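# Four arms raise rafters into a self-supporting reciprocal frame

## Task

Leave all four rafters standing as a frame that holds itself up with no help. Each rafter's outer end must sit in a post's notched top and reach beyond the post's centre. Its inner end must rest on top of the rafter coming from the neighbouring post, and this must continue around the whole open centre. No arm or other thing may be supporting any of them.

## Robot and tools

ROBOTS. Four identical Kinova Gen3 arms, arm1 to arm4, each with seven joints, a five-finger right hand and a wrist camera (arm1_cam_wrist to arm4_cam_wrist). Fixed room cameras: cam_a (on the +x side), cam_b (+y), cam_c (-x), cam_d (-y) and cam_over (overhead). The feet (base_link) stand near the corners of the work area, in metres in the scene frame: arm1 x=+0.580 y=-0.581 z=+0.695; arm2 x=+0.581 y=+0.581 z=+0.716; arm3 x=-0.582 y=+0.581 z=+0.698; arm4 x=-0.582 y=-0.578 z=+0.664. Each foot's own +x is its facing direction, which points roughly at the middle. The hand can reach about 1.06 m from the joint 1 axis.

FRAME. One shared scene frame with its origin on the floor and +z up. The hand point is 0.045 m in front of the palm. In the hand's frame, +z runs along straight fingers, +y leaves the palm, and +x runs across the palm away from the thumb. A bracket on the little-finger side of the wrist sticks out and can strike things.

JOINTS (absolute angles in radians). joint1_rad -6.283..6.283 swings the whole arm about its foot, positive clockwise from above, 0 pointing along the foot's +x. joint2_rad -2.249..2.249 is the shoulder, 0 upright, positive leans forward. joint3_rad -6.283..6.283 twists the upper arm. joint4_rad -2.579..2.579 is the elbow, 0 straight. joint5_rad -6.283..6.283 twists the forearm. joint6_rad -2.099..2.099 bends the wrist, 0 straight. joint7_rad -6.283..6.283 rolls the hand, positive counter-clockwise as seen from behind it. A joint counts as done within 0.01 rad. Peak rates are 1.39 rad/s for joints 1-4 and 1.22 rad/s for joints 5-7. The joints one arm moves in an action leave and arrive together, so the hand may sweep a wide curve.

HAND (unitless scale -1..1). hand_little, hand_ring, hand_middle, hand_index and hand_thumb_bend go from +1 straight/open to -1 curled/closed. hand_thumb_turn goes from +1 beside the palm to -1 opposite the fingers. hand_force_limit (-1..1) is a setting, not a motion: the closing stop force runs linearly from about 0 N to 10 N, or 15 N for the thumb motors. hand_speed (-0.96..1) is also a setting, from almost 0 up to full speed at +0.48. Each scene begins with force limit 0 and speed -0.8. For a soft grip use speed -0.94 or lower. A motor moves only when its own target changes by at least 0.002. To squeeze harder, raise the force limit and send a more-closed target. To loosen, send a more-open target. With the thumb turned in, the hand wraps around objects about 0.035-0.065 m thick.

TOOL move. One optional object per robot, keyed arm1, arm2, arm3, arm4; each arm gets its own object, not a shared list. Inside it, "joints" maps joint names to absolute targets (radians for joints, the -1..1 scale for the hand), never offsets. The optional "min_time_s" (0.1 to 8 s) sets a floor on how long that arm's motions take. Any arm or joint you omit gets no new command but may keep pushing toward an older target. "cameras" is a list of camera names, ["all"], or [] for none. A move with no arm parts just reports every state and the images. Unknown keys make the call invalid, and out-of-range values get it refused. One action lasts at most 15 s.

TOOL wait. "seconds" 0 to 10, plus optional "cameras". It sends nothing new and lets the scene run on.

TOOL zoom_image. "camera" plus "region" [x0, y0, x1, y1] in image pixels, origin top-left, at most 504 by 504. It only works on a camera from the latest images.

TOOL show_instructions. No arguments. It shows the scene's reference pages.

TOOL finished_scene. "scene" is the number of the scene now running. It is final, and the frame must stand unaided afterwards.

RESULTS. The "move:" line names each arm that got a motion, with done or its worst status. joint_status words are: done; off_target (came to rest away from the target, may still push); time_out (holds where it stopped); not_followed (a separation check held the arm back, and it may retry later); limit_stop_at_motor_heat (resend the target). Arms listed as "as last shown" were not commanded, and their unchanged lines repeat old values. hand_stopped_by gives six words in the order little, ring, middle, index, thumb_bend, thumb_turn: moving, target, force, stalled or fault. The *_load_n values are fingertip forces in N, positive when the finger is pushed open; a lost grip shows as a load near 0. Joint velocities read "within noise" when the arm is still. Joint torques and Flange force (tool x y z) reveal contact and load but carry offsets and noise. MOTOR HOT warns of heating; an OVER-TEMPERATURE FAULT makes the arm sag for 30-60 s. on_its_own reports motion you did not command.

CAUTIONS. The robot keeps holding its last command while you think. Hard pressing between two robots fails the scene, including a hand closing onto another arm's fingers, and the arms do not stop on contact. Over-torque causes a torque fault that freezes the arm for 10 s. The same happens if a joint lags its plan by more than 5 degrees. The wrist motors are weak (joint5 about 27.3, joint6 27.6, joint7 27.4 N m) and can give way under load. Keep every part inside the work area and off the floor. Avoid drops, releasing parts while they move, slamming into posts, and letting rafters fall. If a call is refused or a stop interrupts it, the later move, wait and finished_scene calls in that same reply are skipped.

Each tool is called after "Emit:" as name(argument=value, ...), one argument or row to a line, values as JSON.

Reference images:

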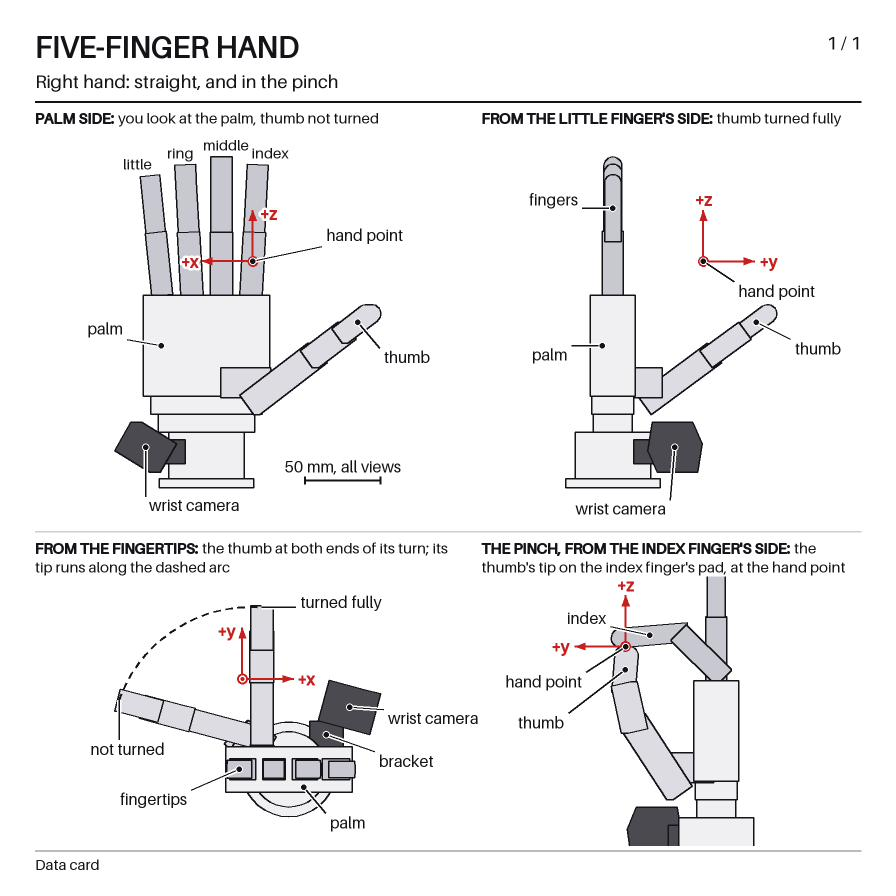

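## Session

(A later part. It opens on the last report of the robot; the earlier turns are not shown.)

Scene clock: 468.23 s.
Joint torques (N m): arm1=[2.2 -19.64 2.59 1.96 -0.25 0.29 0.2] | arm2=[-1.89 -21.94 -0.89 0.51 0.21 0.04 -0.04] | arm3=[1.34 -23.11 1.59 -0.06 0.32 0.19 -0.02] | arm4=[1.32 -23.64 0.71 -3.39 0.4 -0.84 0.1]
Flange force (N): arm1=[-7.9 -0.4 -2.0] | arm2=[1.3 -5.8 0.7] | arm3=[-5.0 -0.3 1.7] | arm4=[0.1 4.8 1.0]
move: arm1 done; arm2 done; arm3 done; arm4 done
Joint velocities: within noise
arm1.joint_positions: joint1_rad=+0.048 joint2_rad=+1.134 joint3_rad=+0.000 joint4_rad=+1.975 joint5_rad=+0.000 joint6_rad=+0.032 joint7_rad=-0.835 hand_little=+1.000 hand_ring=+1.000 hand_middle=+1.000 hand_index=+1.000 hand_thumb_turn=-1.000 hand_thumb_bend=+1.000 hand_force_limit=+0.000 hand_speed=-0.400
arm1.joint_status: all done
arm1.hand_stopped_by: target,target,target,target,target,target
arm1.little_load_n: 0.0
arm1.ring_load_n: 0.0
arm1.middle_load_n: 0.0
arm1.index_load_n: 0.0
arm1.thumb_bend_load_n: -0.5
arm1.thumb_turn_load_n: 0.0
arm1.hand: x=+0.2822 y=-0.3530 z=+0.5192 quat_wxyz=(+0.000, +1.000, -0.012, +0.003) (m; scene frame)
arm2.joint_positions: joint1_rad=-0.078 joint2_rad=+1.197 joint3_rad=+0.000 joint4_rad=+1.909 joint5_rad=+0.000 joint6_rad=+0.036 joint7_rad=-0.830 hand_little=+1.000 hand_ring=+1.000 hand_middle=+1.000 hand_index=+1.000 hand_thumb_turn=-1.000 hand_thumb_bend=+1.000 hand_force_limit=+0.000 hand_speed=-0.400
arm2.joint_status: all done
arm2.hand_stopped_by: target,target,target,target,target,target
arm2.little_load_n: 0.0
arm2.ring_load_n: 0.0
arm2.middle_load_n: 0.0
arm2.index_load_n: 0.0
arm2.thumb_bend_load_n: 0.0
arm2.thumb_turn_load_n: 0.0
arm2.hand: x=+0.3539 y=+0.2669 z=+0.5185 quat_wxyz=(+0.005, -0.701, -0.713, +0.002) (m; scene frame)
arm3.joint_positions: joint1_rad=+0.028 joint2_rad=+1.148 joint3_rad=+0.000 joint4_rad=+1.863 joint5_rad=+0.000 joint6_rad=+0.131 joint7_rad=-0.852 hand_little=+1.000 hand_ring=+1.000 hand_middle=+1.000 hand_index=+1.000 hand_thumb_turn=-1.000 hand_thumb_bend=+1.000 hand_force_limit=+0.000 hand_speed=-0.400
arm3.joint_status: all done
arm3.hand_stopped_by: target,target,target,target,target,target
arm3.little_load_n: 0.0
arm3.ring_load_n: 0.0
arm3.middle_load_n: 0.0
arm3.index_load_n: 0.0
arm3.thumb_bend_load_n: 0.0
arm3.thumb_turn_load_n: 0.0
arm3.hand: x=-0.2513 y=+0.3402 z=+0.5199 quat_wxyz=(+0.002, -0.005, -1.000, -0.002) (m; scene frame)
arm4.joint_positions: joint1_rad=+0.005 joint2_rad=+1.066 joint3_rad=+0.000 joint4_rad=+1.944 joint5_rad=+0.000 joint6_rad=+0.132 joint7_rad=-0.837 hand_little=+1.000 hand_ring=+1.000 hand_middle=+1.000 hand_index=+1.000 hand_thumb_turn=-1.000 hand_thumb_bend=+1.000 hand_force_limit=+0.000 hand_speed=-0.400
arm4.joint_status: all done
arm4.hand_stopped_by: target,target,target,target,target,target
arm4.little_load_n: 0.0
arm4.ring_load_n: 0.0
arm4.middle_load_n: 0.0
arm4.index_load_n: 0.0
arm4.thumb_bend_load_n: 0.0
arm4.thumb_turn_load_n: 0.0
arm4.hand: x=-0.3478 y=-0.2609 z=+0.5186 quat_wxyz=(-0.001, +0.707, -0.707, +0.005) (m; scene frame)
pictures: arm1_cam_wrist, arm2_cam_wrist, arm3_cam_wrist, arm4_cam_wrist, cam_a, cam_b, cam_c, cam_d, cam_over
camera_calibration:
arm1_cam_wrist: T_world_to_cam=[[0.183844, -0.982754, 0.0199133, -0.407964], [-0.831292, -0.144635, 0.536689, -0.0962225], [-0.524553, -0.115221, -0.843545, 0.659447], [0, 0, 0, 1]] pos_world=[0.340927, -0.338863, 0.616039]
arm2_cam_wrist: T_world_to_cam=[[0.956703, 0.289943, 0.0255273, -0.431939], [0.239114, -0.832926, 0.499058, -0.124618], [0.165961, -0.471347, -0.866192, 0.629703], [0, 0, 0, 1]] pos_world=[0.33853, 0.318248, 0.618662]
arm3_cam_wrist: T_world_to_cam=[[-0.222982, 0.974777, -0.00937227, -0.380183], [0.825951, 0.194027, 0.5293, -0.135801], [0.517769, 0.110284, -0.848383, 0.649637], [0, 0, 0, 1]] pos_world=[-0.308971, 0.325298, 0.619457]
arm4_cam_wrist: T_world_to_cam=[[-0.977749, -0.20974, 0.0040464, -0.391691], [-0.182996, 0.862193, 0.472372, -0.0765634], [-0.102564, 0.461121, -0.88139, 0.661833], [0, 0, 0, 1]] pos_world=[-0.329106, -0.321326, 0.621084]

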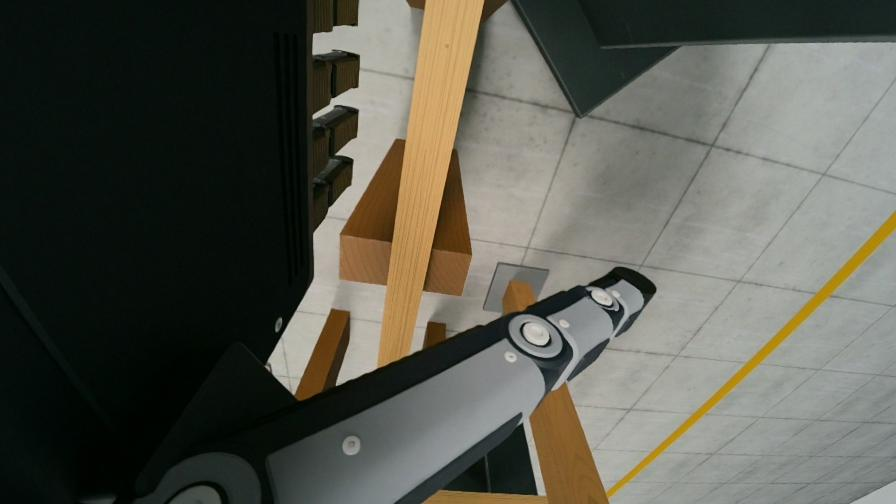

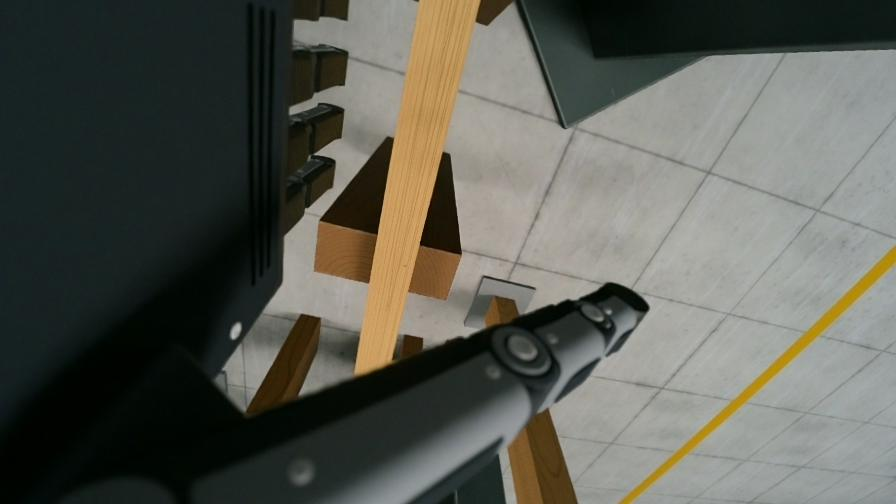

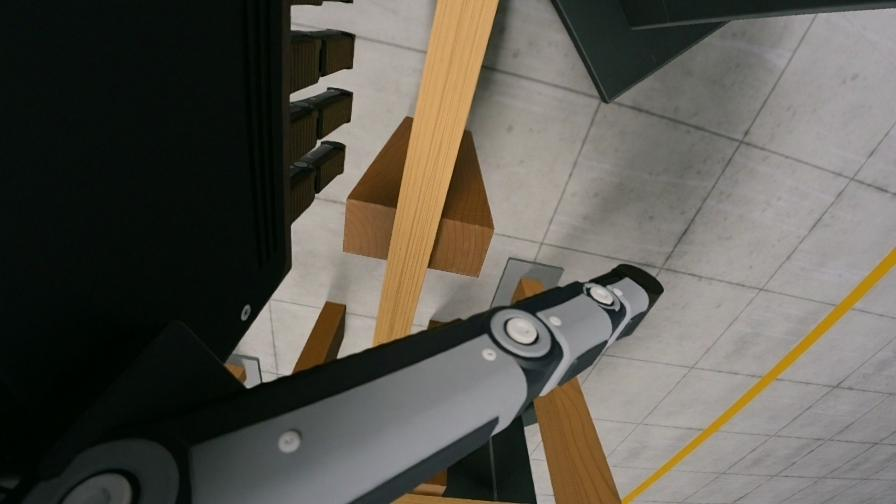

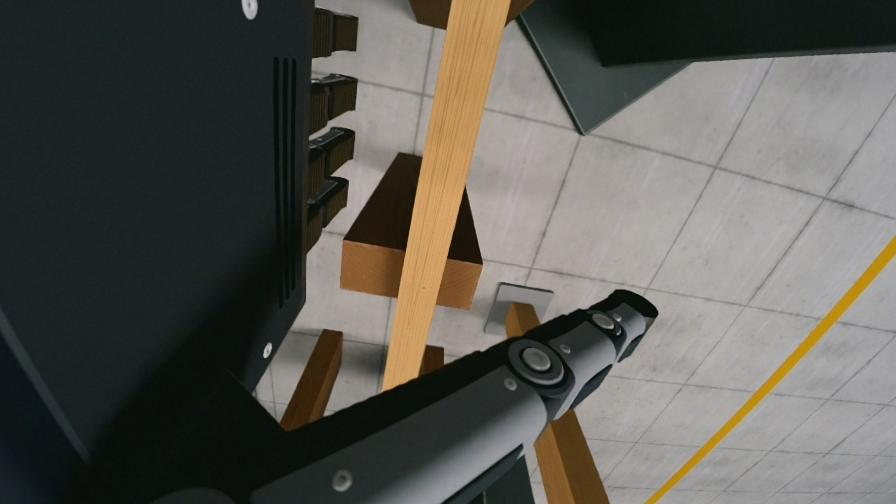

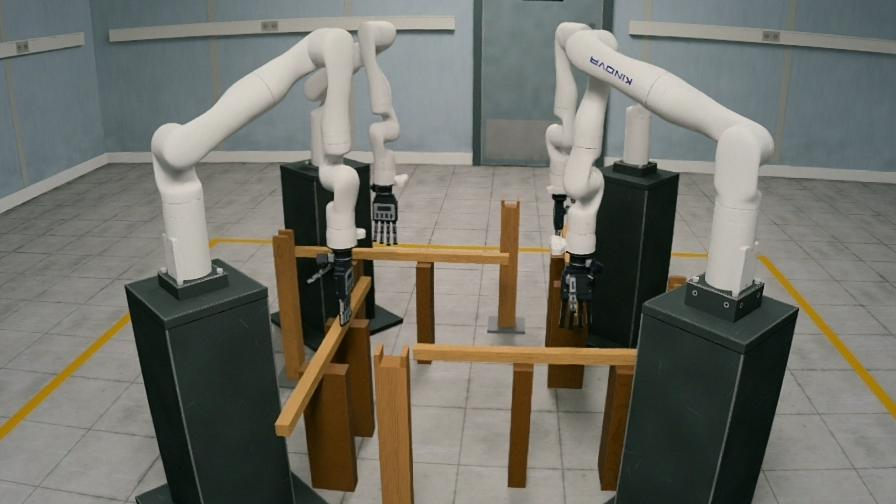

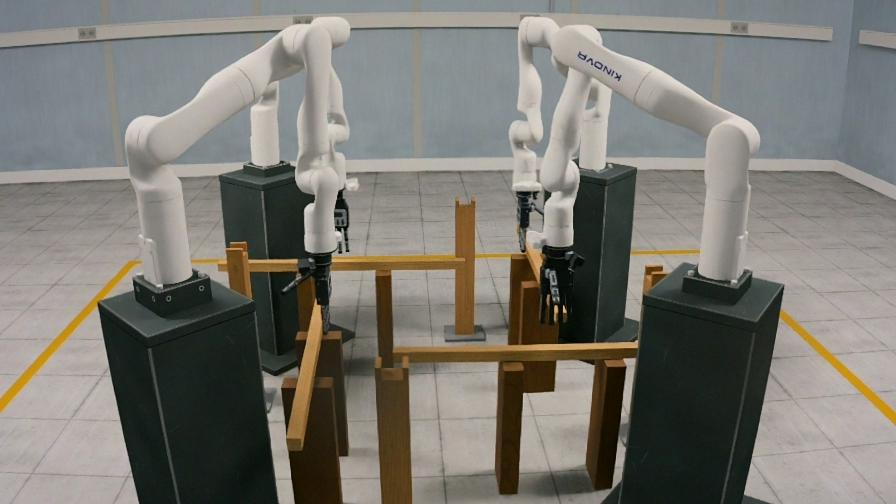

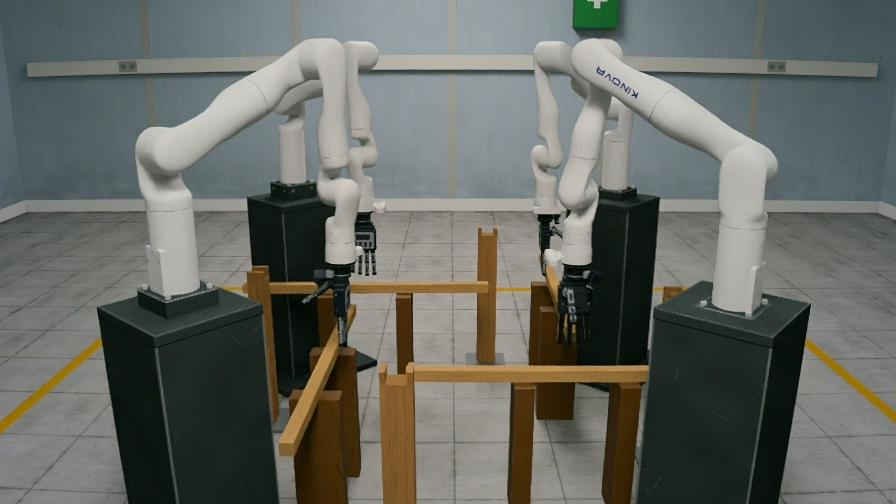

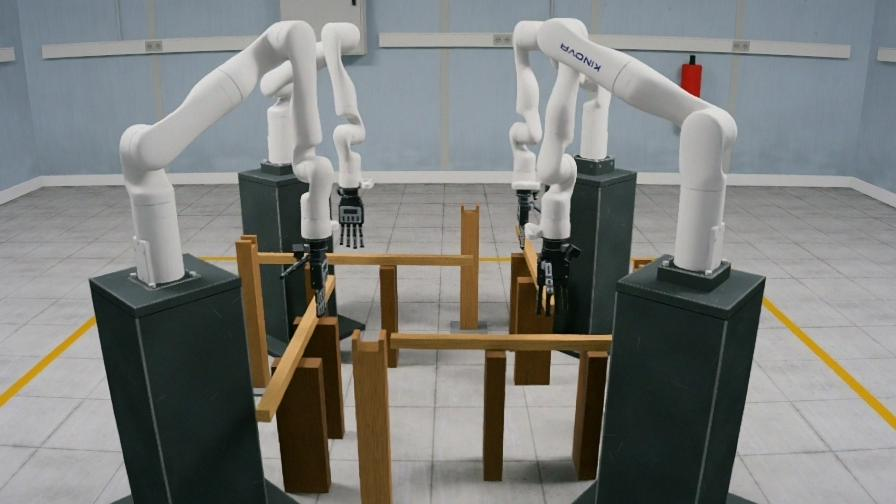

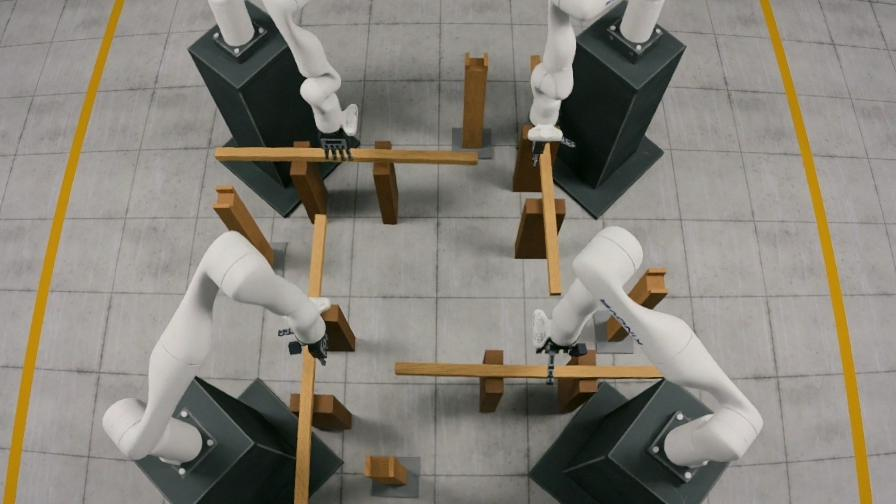

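Emit:
move(
  arm1={"joints":{"joint1_rad":0.0548,"joint2_rad":1.4627,"joint4_rad":1.7550,"joint6_rad":-0.0761,"joint7_rad":-0.8279},"min_time_s":3},
  arm2={"joints":{"joint2_rad":1.5199,"joint4_rad":1.6769,"joint6_rad":-0.0552},"min_time_s":3},
  arm3={"joints":{"joint2_rad":1.4675,"joint4_rad":1.6545,"joint6_rad":0.0196},"min_time_s":3},
  arm4={"joints":{"joint1_rad":-0.0018,"joint2_rad":1.3933,"joint4_rad":1.7722,"joint6_rad":-0.0239,"joint7_rad":-0.8439},"min_time_s":3},
  cameras=["all"],
)

Emit:
zoom_image(
  camera="cam_a",
  region=[290, 230, 390, 350],
)

Emit:
zoom_image(
  camera="cam_b",
  region=[270, 260, 370, 370],
)

Emit:
zoom_image(
  camera="cam_c",
  region=[290, 270, 390, 380],
)

Emit:
zoom_image(
  camera="cam_d",
  region=[270, 250, 370, 360],
)

Scene clock: 528.30 s.
Joint torques (N m): arm1=[2.14 -20.39 2.71 3.1 -0.26 0.27 0.17] | arm2=[-1.97 -22.59 -0.81 1.55 0.2 -0.01 -0.05] | arm3=[1.33 -23.69 1.6 1.25 0.33 0.17 -0.01] | arm4=[1.31 -24.54 0.8 -1.61 0.39 -0.83 0.07]
Flange force (N): arm1=[-7.8 -0.6 -0.1] | arm2=[1.3 -6.0 1.7] | arm3=[-5.1 -0.3 2.7] | arm4=[0.3 4.7 0.1]
move: arm1 done; arm2 done; arm3 done; arm4 done
Joint velocities: within noise
arm1.joint_positions: joint1_rad=+0.055 joint2_rad=+1.463 joint3_rad=+0.000 joint4_rad=+1.755 joint5_rad=+0.000 joint6_rad=-0.076 joint7_rad=-0.828 hand_little=+1.000 hand_ring=+1.000 hand_middle=+1.000 hand_index=+1.000 hand_thumb_turn=-1.000 hand_thumb_bend=+1.000 hand_force_limit=+0.000 hand_speed=-0.400
arm1.joint_status: all done
arm1.hand_stopped_by: target,target,target,target,target,target
arm1.little_load_n: 0.0
arm1.ring_load_n: 0.0
arm1.middle_load_n: -0.5
arm1.index_load_n: 0.0
arm1.thumb_bend_load_n: 0.0
arm1.thumb_turn_load_n: 0.0
arm1.hand: x=+0.2830 y=-0.3491 z=+0.3873 quat_wxyz=(+0.000, +1.000, -0.012, +0.003) (m; scene frame)
arm2.joint_positions: joint1_rad=-0.078 joint2_rad=+1.520 joint3_rad=+0.000 joint4_rad=+1.677 joint5_rad=+0.000 joint6_rad=-0.055 joint7_rad=-0.830 hand_little=+1.000 hand_ring=+1.000 hand_middle=+1.000 hand_index=+1.000 hand_thumb_turn=-1.000 hand_thumb_bend=+1.000 hand_force_limit=+0.000 hand_speed=-0.400
arm2.joint_status: all done
arm2.hand_stopped_by: target,target,target,target,target,target
arm2.little_load_n: 0.0
arm2.ring_load_n: 0.0
arm2.middle_load_n: 0.0
arm2.index_load_n: 0.0
arm2.thumb_bend_load_n: 0.0
arm2.thumb_turn_load_n: 0.0
arm2.hand: x=+0.3527 y=+0.2675 z=+0.3865 quat_wxyz=(+0.005, -0.701, -0.713, +0.002) (m; scene frame)
arm3.joint_positions: joint1_rad=+0.028 joint2_rad=+1.468 joint3_rad=+0.000 joint4_rad=+1.655 joint5_rad=+0.000 joint6_rad=+0.020 joint7_rad=-0.852 hand_little=+1.000 hand_ring=+1.000 hand_middle=+1.000 hand_index=+1.000 hand_thumb_turn=-1.000 hand_thumb_bend=+1.000 hand_force_limit=+0.000 hand_speed=-0.400
arm3.joint_status: all done
arm3.hand_stopped_by: target,target,target,target,target,target
arm3.little_load_n: 0.0
arm3.ring_load_n: 0.0
arm3.middle_load_n: 0.0
arm3.index_load_n: 0.0
arm3.thumb_bend_load_n: 0.0
arm3.thumb_turn_load_n: 0.0
arm3.hand: x=-0.2518 y=+0.3407 z=+0.3879 quat_wxyz=(+0.002, -0.005, -1.000, -0.002) (m; scene frame)
arm4.joint_positions: joint1_rad=-0.002 joint2_rad=+1.393 joint3_rad=+0.000 joint4_rad=+1.772 joint5_rad=+0.000 joint6_rad=-0.024 joint7_rad=-0.844 hand_little=+1.000 hand_ring=+1.000 hand_middle=+1.000 hand_index=+1.000 hand_thumb_turn=-1.000 hand_thumb_bend=+1.000 hand_force_limit=+0.000 hand_speed=-0.400
arm4.joint_status: all done
arm4.hand_stopped_by: target,target,target,target,target,target
arm4.little_load_n: 0.0
arm4.ring_load_n: 0.0
arm4.middle_load_n: 0.0
arm4.index_load_n: 0.0
arm4.thumb_bend_load_n: 0.0
arm4.thumb_turn_load_n: 0.0
arm4.hand: x=-0.3507 y=-0.2616 z=+0.3866 quat_wxyz=(-0.001, +0.707, -0.707, +0.005) (m; scene frame)
pictures: arm1_cam_wrist, arm2_cam_wrist, arm3_cam_wrist, arm4_cam_wrist, cam_a, cam_b, cam_c, cam_d, cam_over
camera_calibration:
arm1_cam_wrist: T_world_to_cam=[[0.183895, -0.982742, 0.0199963, -0.401607], [-0.831284, -0.144633, 0.536701, -0.0241977], [-0.524547, -0.11532, -0.843536, 0.549024], [0, 0, 0, 1]] pos_world=[0.341727, -0.334863, 0.484139]
arm2_cam_wrist: T_world_to_cam=[[0.956684, 0.289999, 0.0256347, -0.427563], [0.23913, -0.832978, 0.498964, -0.0578748], [0.166052, -0.471221, -0.866244, 0.515817], [0, 0, 0, 1]] pos_world=[0.33723, 0.318848, 0.486661]
arm3_cam_wrist: T_world_to_cam=[[-0.222982, 0.974777, -0.00937227, -0.382019], [0.825951, 0.194027, 0.5293, -0.0656172], [0.517769, 0.110284, -0.848383, 0.537854], [0, 0, 0, 1]] pos_world=[-0.309471, 0.325798, 0.487457]
arm4_cam_wrist: T_world_to_cam=[[-0.977759, -0.209692, 0.00420785, -0.394227], [-0.182887, 0.86225, 0.472311, -0.0140139], [-0.102668, 0.461037, -0.881422, 0.545603], [0, 0, 0, 1]] pos_world=[-0.332006, -0.322126, 0.489184]

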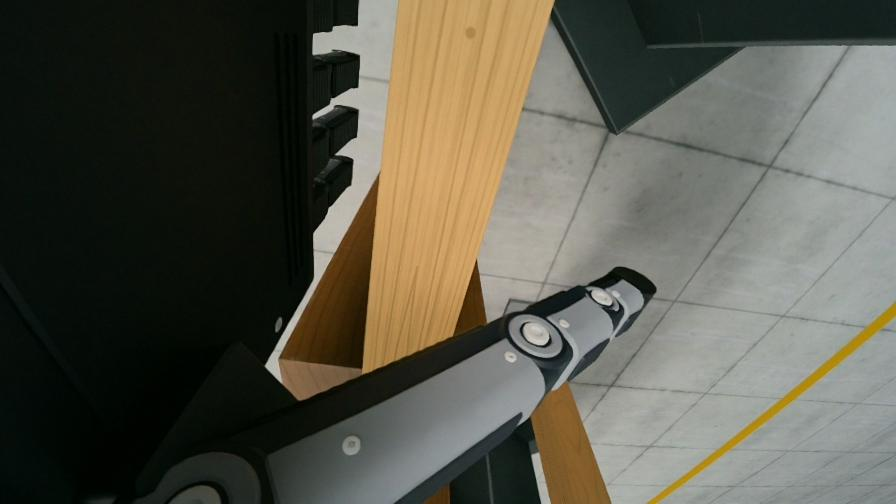

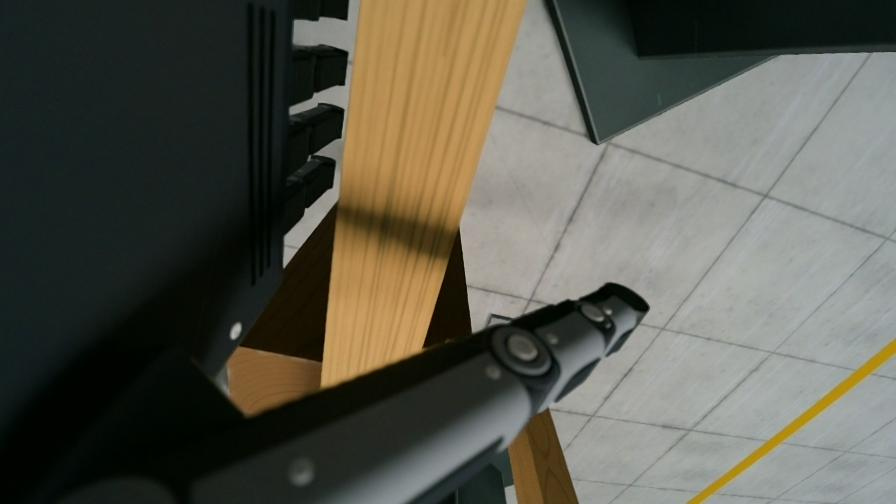

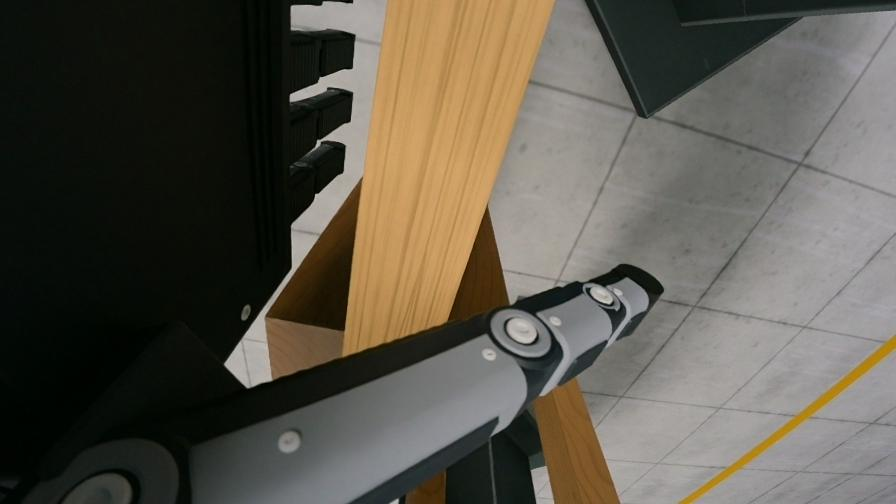

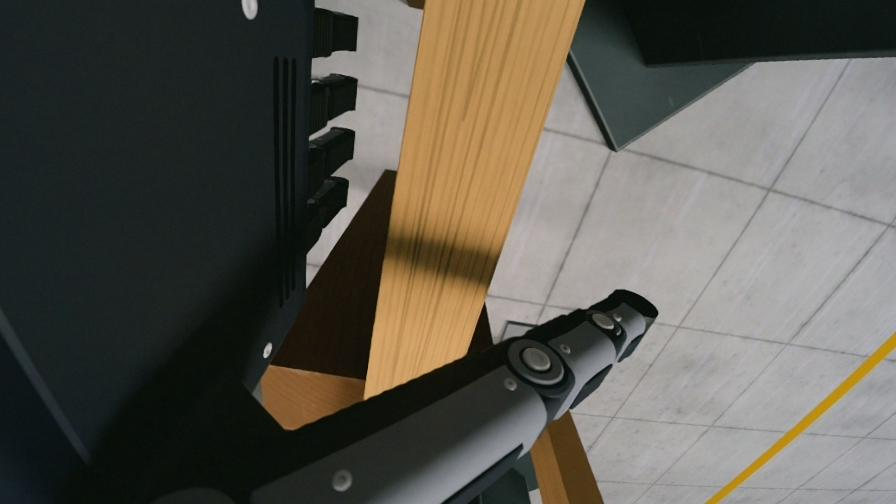

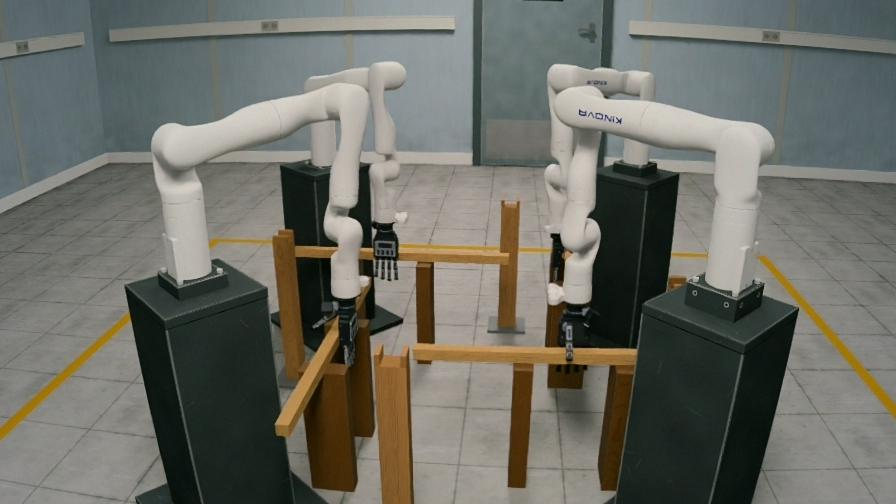

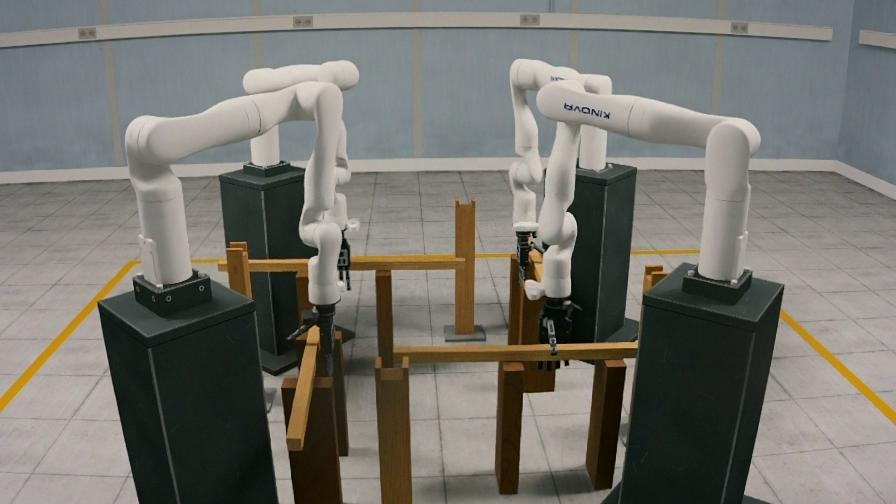

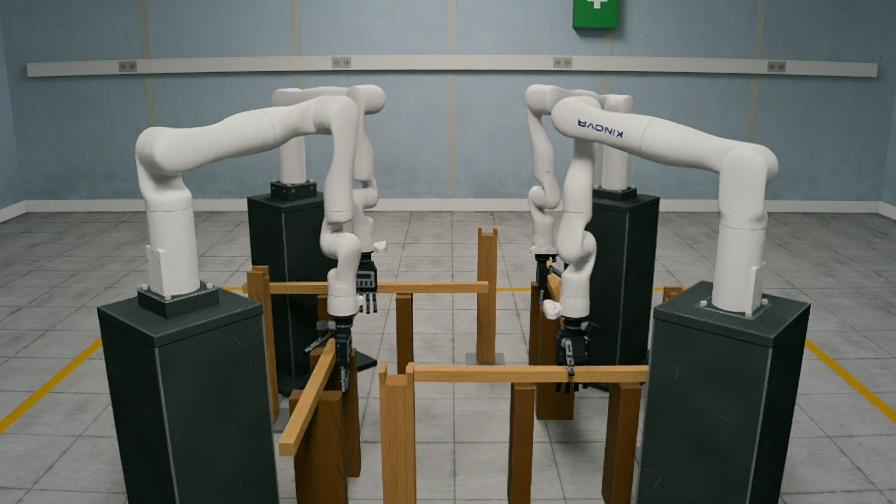

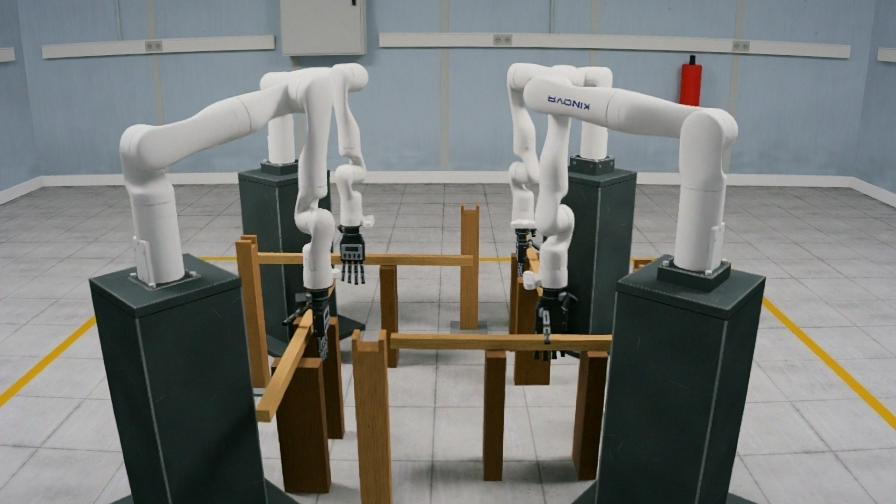

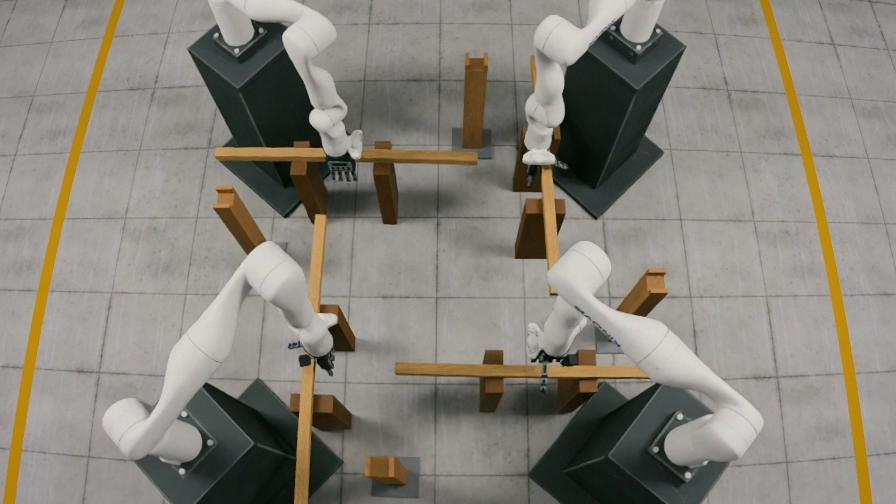

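Scaled by 4.200 from the camera's 896x504 image, which has a finer 1280x720 frame.

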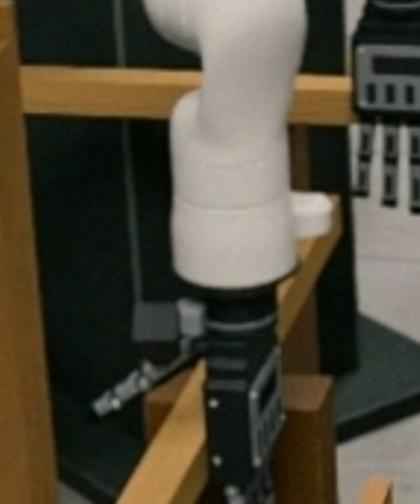

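Scaled by 4.582 from the camera's 896x504 image, which has a finer 1280x720 frame.

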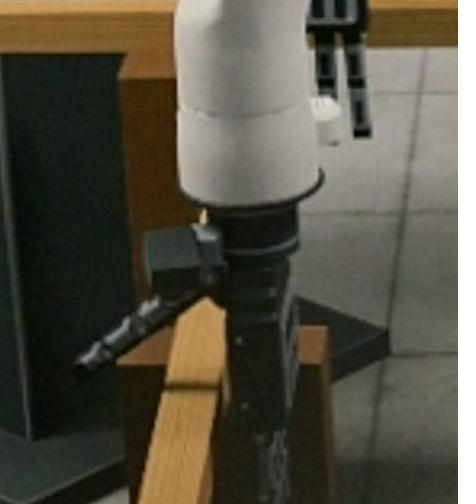

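Scaled by 4.582 from the camera's 896x504 image, which has a finer 1280x720 frame.

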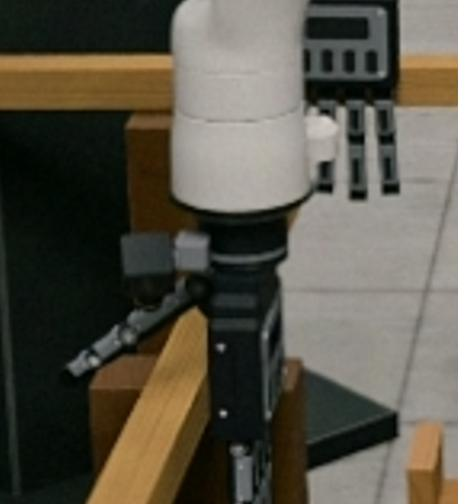

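Scaled by 4.582 from the camera's 896x504 image, which has a finer 1280x720 frame.

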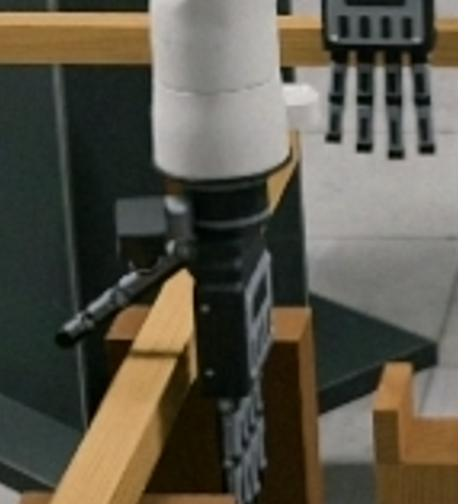

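Emit:
move(
  arm1={"joints":{"hand_little":-0.1,"hand_ring":-0.1,"hand_middle":-0.1,"hand_index":-0.1,"hand_speed":-0.8,"hand_force_limit":-0.6}},
  arm2={"joints":{"hand_little":-0.1,"hand_ring":-0.1,"hand_middle":-0.1,"hand_index":-0.1,"hand_speed":-0.8,"hand_force_limit":-0.6}},
  arm3={"joints":{"hand_little":-0.1,"hand_ring":-0.1,"hand_middle":-0.1,"hand_index":-0.1,"hand_speed":-0.8,"hand_force_limit":-0.6}},
  arm4={"joints":{"hand_little":-0.1,"hand_ring":-0.1,"hand_middle":-0.1,"hand_index":-0.1,"hand_speed":-0.8,"hand_force_limit":-0.6}},
  cameras=["all"],
)

Scene clock: 538.80 s.
Joint torques (N m): arm1=[2.14 -21.27 2.63 3.33 -0.21 0.4 0.15] | arm2=[-2.03 -23.18 -0.92 1.66 0.23 0.12 -0.02] | arm3=[1.31 -24.38 1.6 1.24 0.3 0.25 -0.01] | arm4=[1.35 -25.09 0.78 -1.55 0.4 -0.75 0.1]
Flange force (N): arm1=[-7.9 -0.7 2.5] | arm2=[1.5 -6.0 3.4] | arm3=[-4.9 -0.2 4.4] | arm4=[0.2 4.9 1.6]
move: arm1 done; arm2 done; arm3 done; arm4 done
Joint velocities: within noise
arm1.joint_positions: joint1_rad=+0.055 joint2_rad=+1.463 joint3_rad=+0.000 joint4_rad=+1.755 joint5_rad=+0.000 joint6_rad=-0.076 joint7_rad=-0.828 hand_little=-0.100 hand_ring=-0.100 hand_middle=-0.100 hand_index=-0.100 hand_thumb_turn=-1.000 hand_thumb_bend=+1.000 hand_force_limit=-0.600 hand_speed=-0.800
arm1.joint_status: all done
arm1.hand_stopped_by: target,target,target,target,target,target
arm1.little_load_n: 1.5
arm1.ring_load_n: 1.0
arm1.middle_load_n: 0.0
arm1.index_load_n: 0.5
arm1.thumb_bend_load_n: 0.0
arm1.thumb_turn_load_n: 0.0
arm1.hand: x=+0.2830 y=-0.3491 z=+0.3873 quat_wxyz=(+0.000, +1.000, -0.012, +0.003) (m; scene frame)
arm2.joint_positions: joint1_rad=-0.078 joint2_rad=+1.520 joint3_rad=+0.000 joint4_rad=+1.677 joint5_rad=+0.000 joint6_rad=-0.055 joint7_rad=-0.830 hand_little=-0.100 hand_ring=-0.100 hand_middle=-0.100 hand_index=-0.100 hand_thumb_turn=-1.000 hand_thumb_bend=+1.000 hand_force_limit=-0.600 hand_speed=-0.800
arm2.joint_status: all done
arm2.hand_stopped_by: target,target,target,target,target,target
arm2.little_load_n: 1.0
arm2.ring_load_n: 0.0
arm2.middle_load_n: 0.0
arm2.index_load_n: 0.0
arm2.thumb_bend_load_n: 0.0
arm2.thumb_turn_load_n: 0.0
arm2.hand: x=+0.3527 y=+0.2675 z=+0.3865 quat_wxyz=(+0.005, -0.701, -0.713, +0.002) (m; scene frame)
arm3.joint_positions: joint1_rad=+0.028 joint2_rad=+1.468 joint3_rad=+0.000 joint4_rad=+1.655 joint5_rad=+0.000 joint6_rad=+0.020 joint7_rad=-0.852 hand_little=-0.100 hand_ring=-0.100 hand_middle=-0.100 hand_index=-0.100 hand_thumb_turn=-1.000 hand_thumb_bend=+1.000 hand_force_limit=-0.600 hand_speed=-0.800
arm3.joint_status: all done
arm3.hand_stopped_by: target,target,target,target,target,target
arm3.little_load_n: 1.0
arm3.ring_load_n: 0.0
arm3.middle_load_n: 0.0
arm3.index_load_n: 0.0
arm3.thumb_bend_load_n: 0.0
arm3.thumb_turn_load_n: 0.0
arm3.hand: x=-0.2518 y=+0.3407 z=+0.3879 quat_wxyz=(+0.002, -0.005, -1.000, -0.002) (m; scene frame)
arm4.joint_positions: joint1_rad=-0.002 joint2_rad=+1.393 joint3_rad=+0.000 joint4_rad=+1.772 joint5_rad=+0.000 joint6_rad=-0.024 joint7_rad=-0.844 hand_little=-0.100 hand_ring=-0.100 hand_middle=-0.100 hand_index=-0.100 hand_thumb_turn=-1.000 hand_thumb_bend=+1.000 hand_force_limit=-0.600 hand_speed=-0.800
arm4.joint_status: all done
arm4.hand_stopped_by: target,target,target,target,target,target
arm4.little_load_n: 0.5
arm4.ring_load_n: 0.5
arm4.middle_load_n: 0.0
arm4.index_load_n: 0.0
arm4.thumb_bend_load_n: 0.0
arm4.thumb_turn_load_n: 0.0
arm4.hand: x=-0.3507 y=-0.2616 z=+0.3866 quat_wxyz=(-0.001, +0.707, -0.707, +0.005) (m; scene frame)
pictures: arm1_cam_wrist, arm2_cam_wrist, arm3_cam_wrist, arm4_cam_wrist, cam_a, cam_b, cam_c, cam_d, cam_over
camera_calibration:
arm1_cam_wrist: T_world_to_cam=[[0.18388, -0.982745, 0.0200064, -0.401606], [-0.831287, -0.144615, 0.536701, -0.0241366], [-0.524547, -0.11532, -0.843535, 0.54894], [0, 0, 0, 1]] pos_world=[0.341727, -0.334863, 0.484039]
arm2_cam_wrist: T_world_to_cam=[[0.956684, 0.289999, 0.0256347, -0.427563], [0.23913, -0.832978, 0.498964, -0.0578748], [0.166052, -0.471221, -0.866244, 0.515817], [0, 0, 0, 1]] pos_world=[0.33723, 0.318848, 0.486661]
arm3_cam_wrist: T_world_to_cam=[[-0.222982, 0.974777, -0.00937227, -0.382019], [0.825951, 0.194027, 0.5293, -0.0656172], [0.517769, 0.110284, -0.848383, 0.537854], [0, 0, 0, 1]] pos_world=[-0.309471, 0.325798, 0.487457]
arm4_cam_wrist: T_world_to_cam=[[-0.977749, -0.20974, 0.0040464, -0.39416], [-0.182996, 0.862193, 0.472372, -0.0140984], [-0.102564, 0.461121, -0.88139, 0.545649], [0, 0, 0, 1]] pos_world=[-0.332006, -0.322126, 0.489184]

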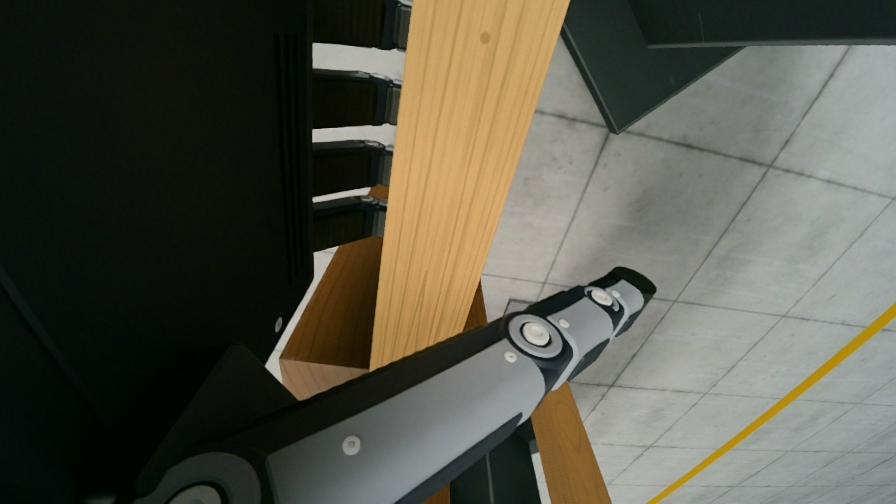

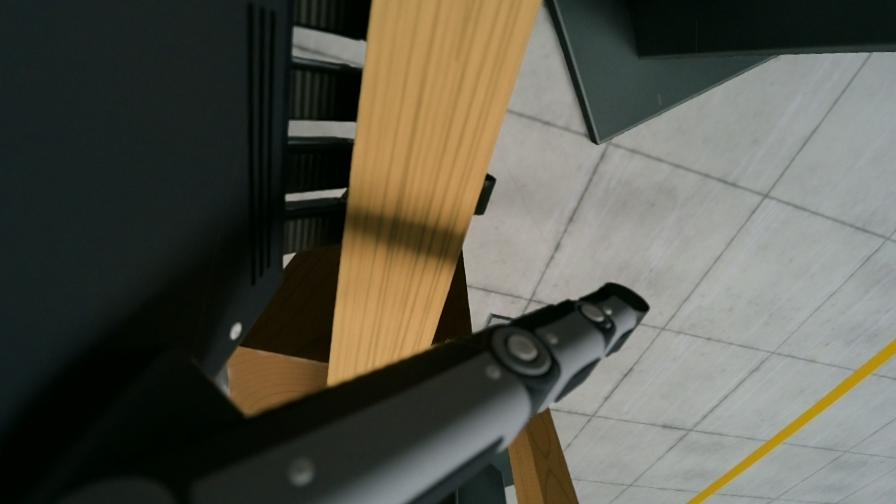

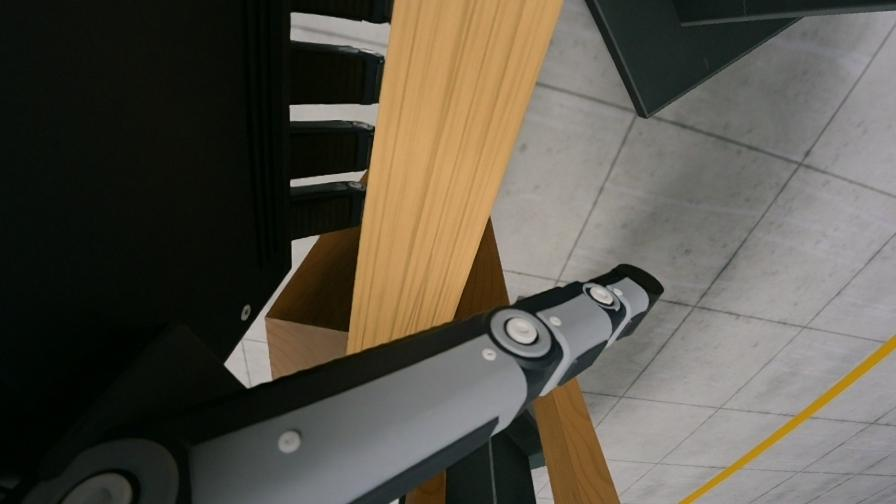

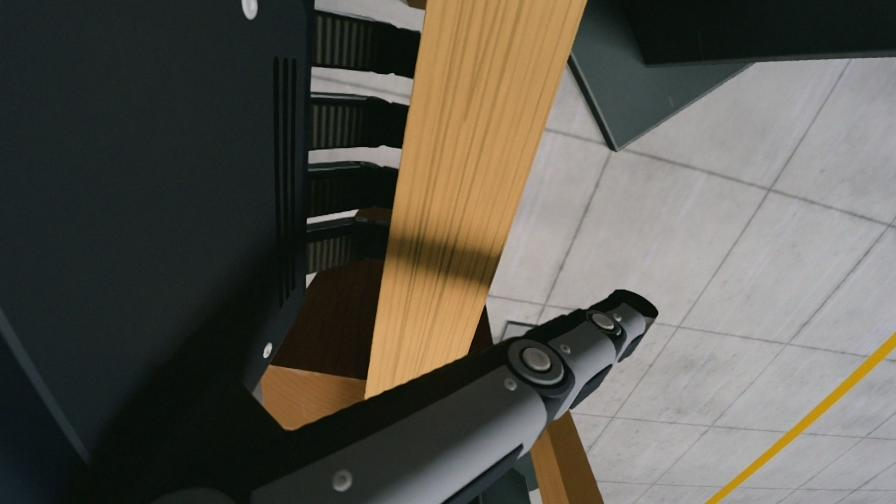

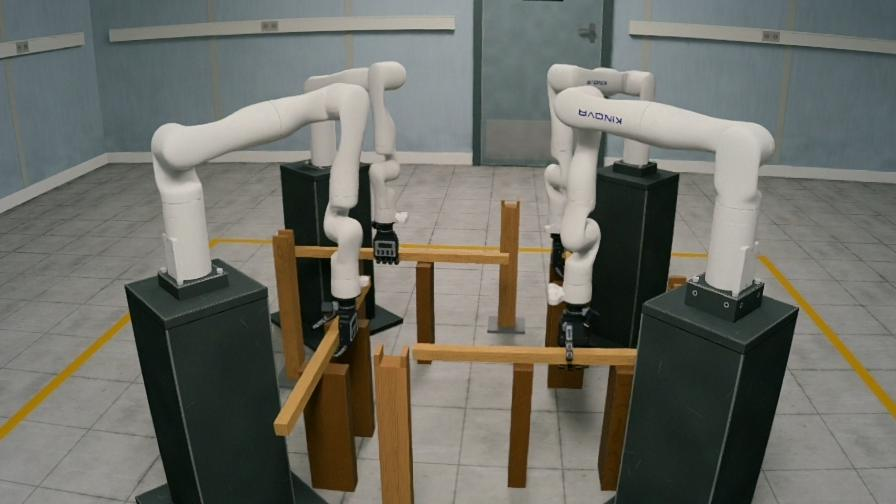

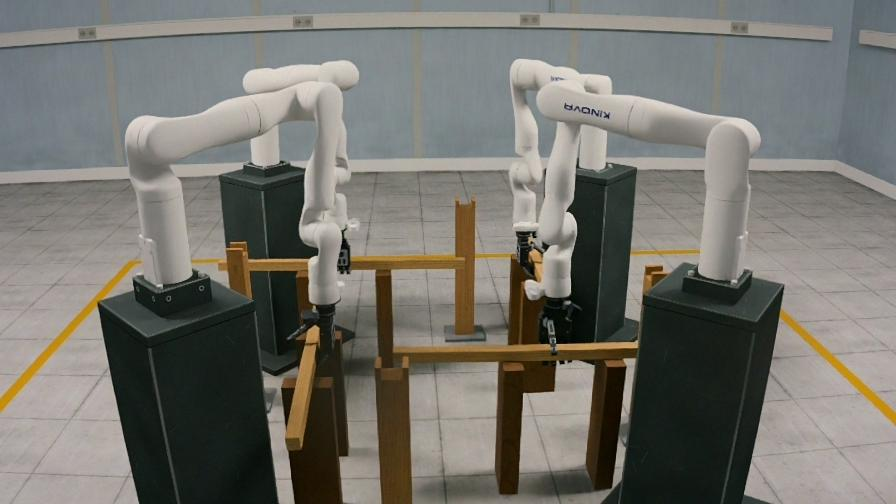

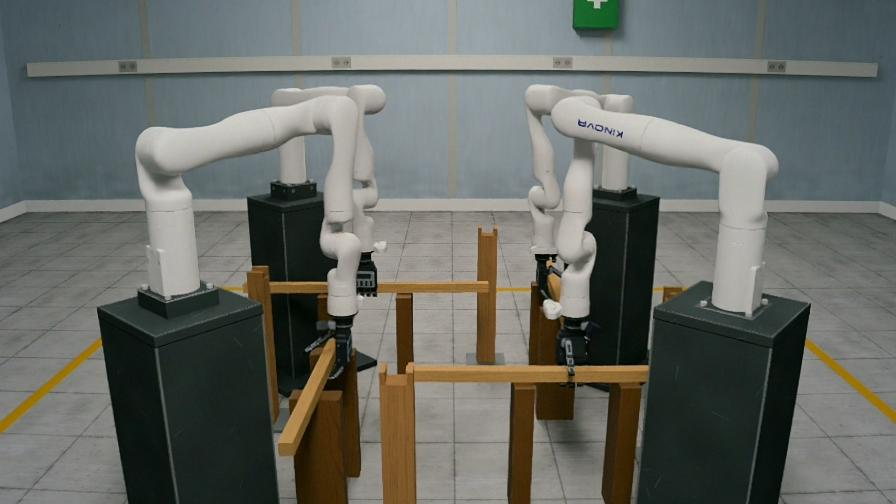

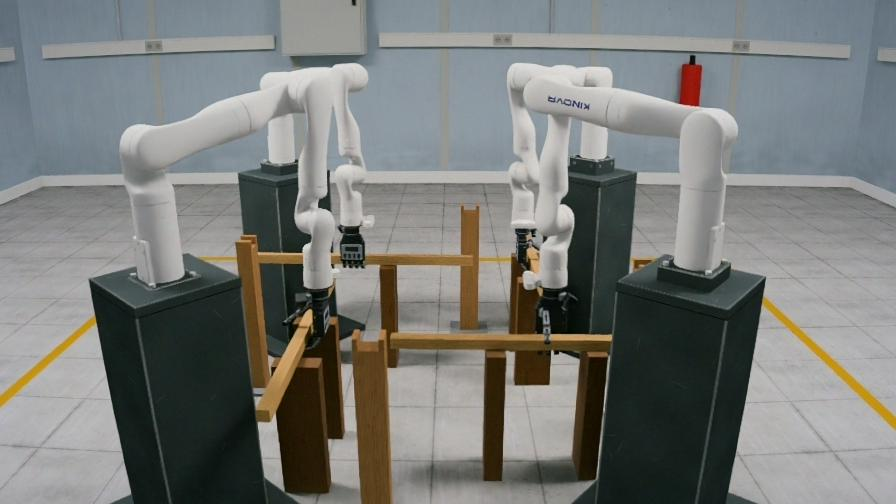

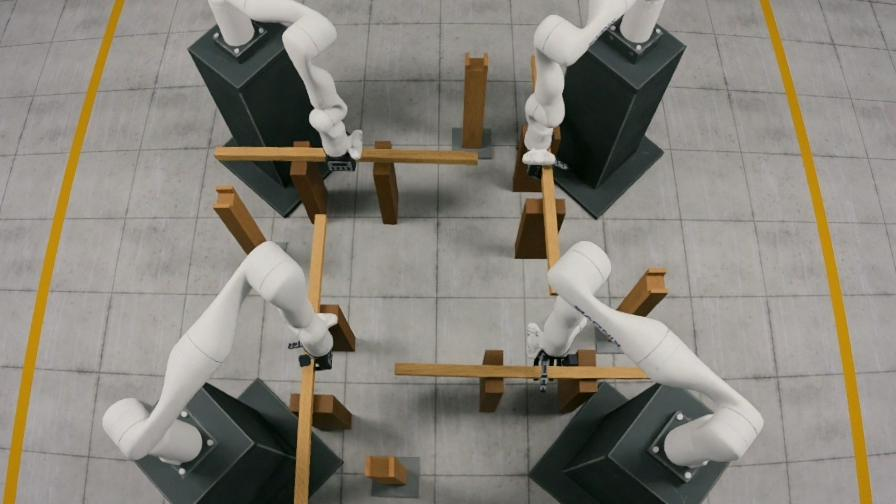

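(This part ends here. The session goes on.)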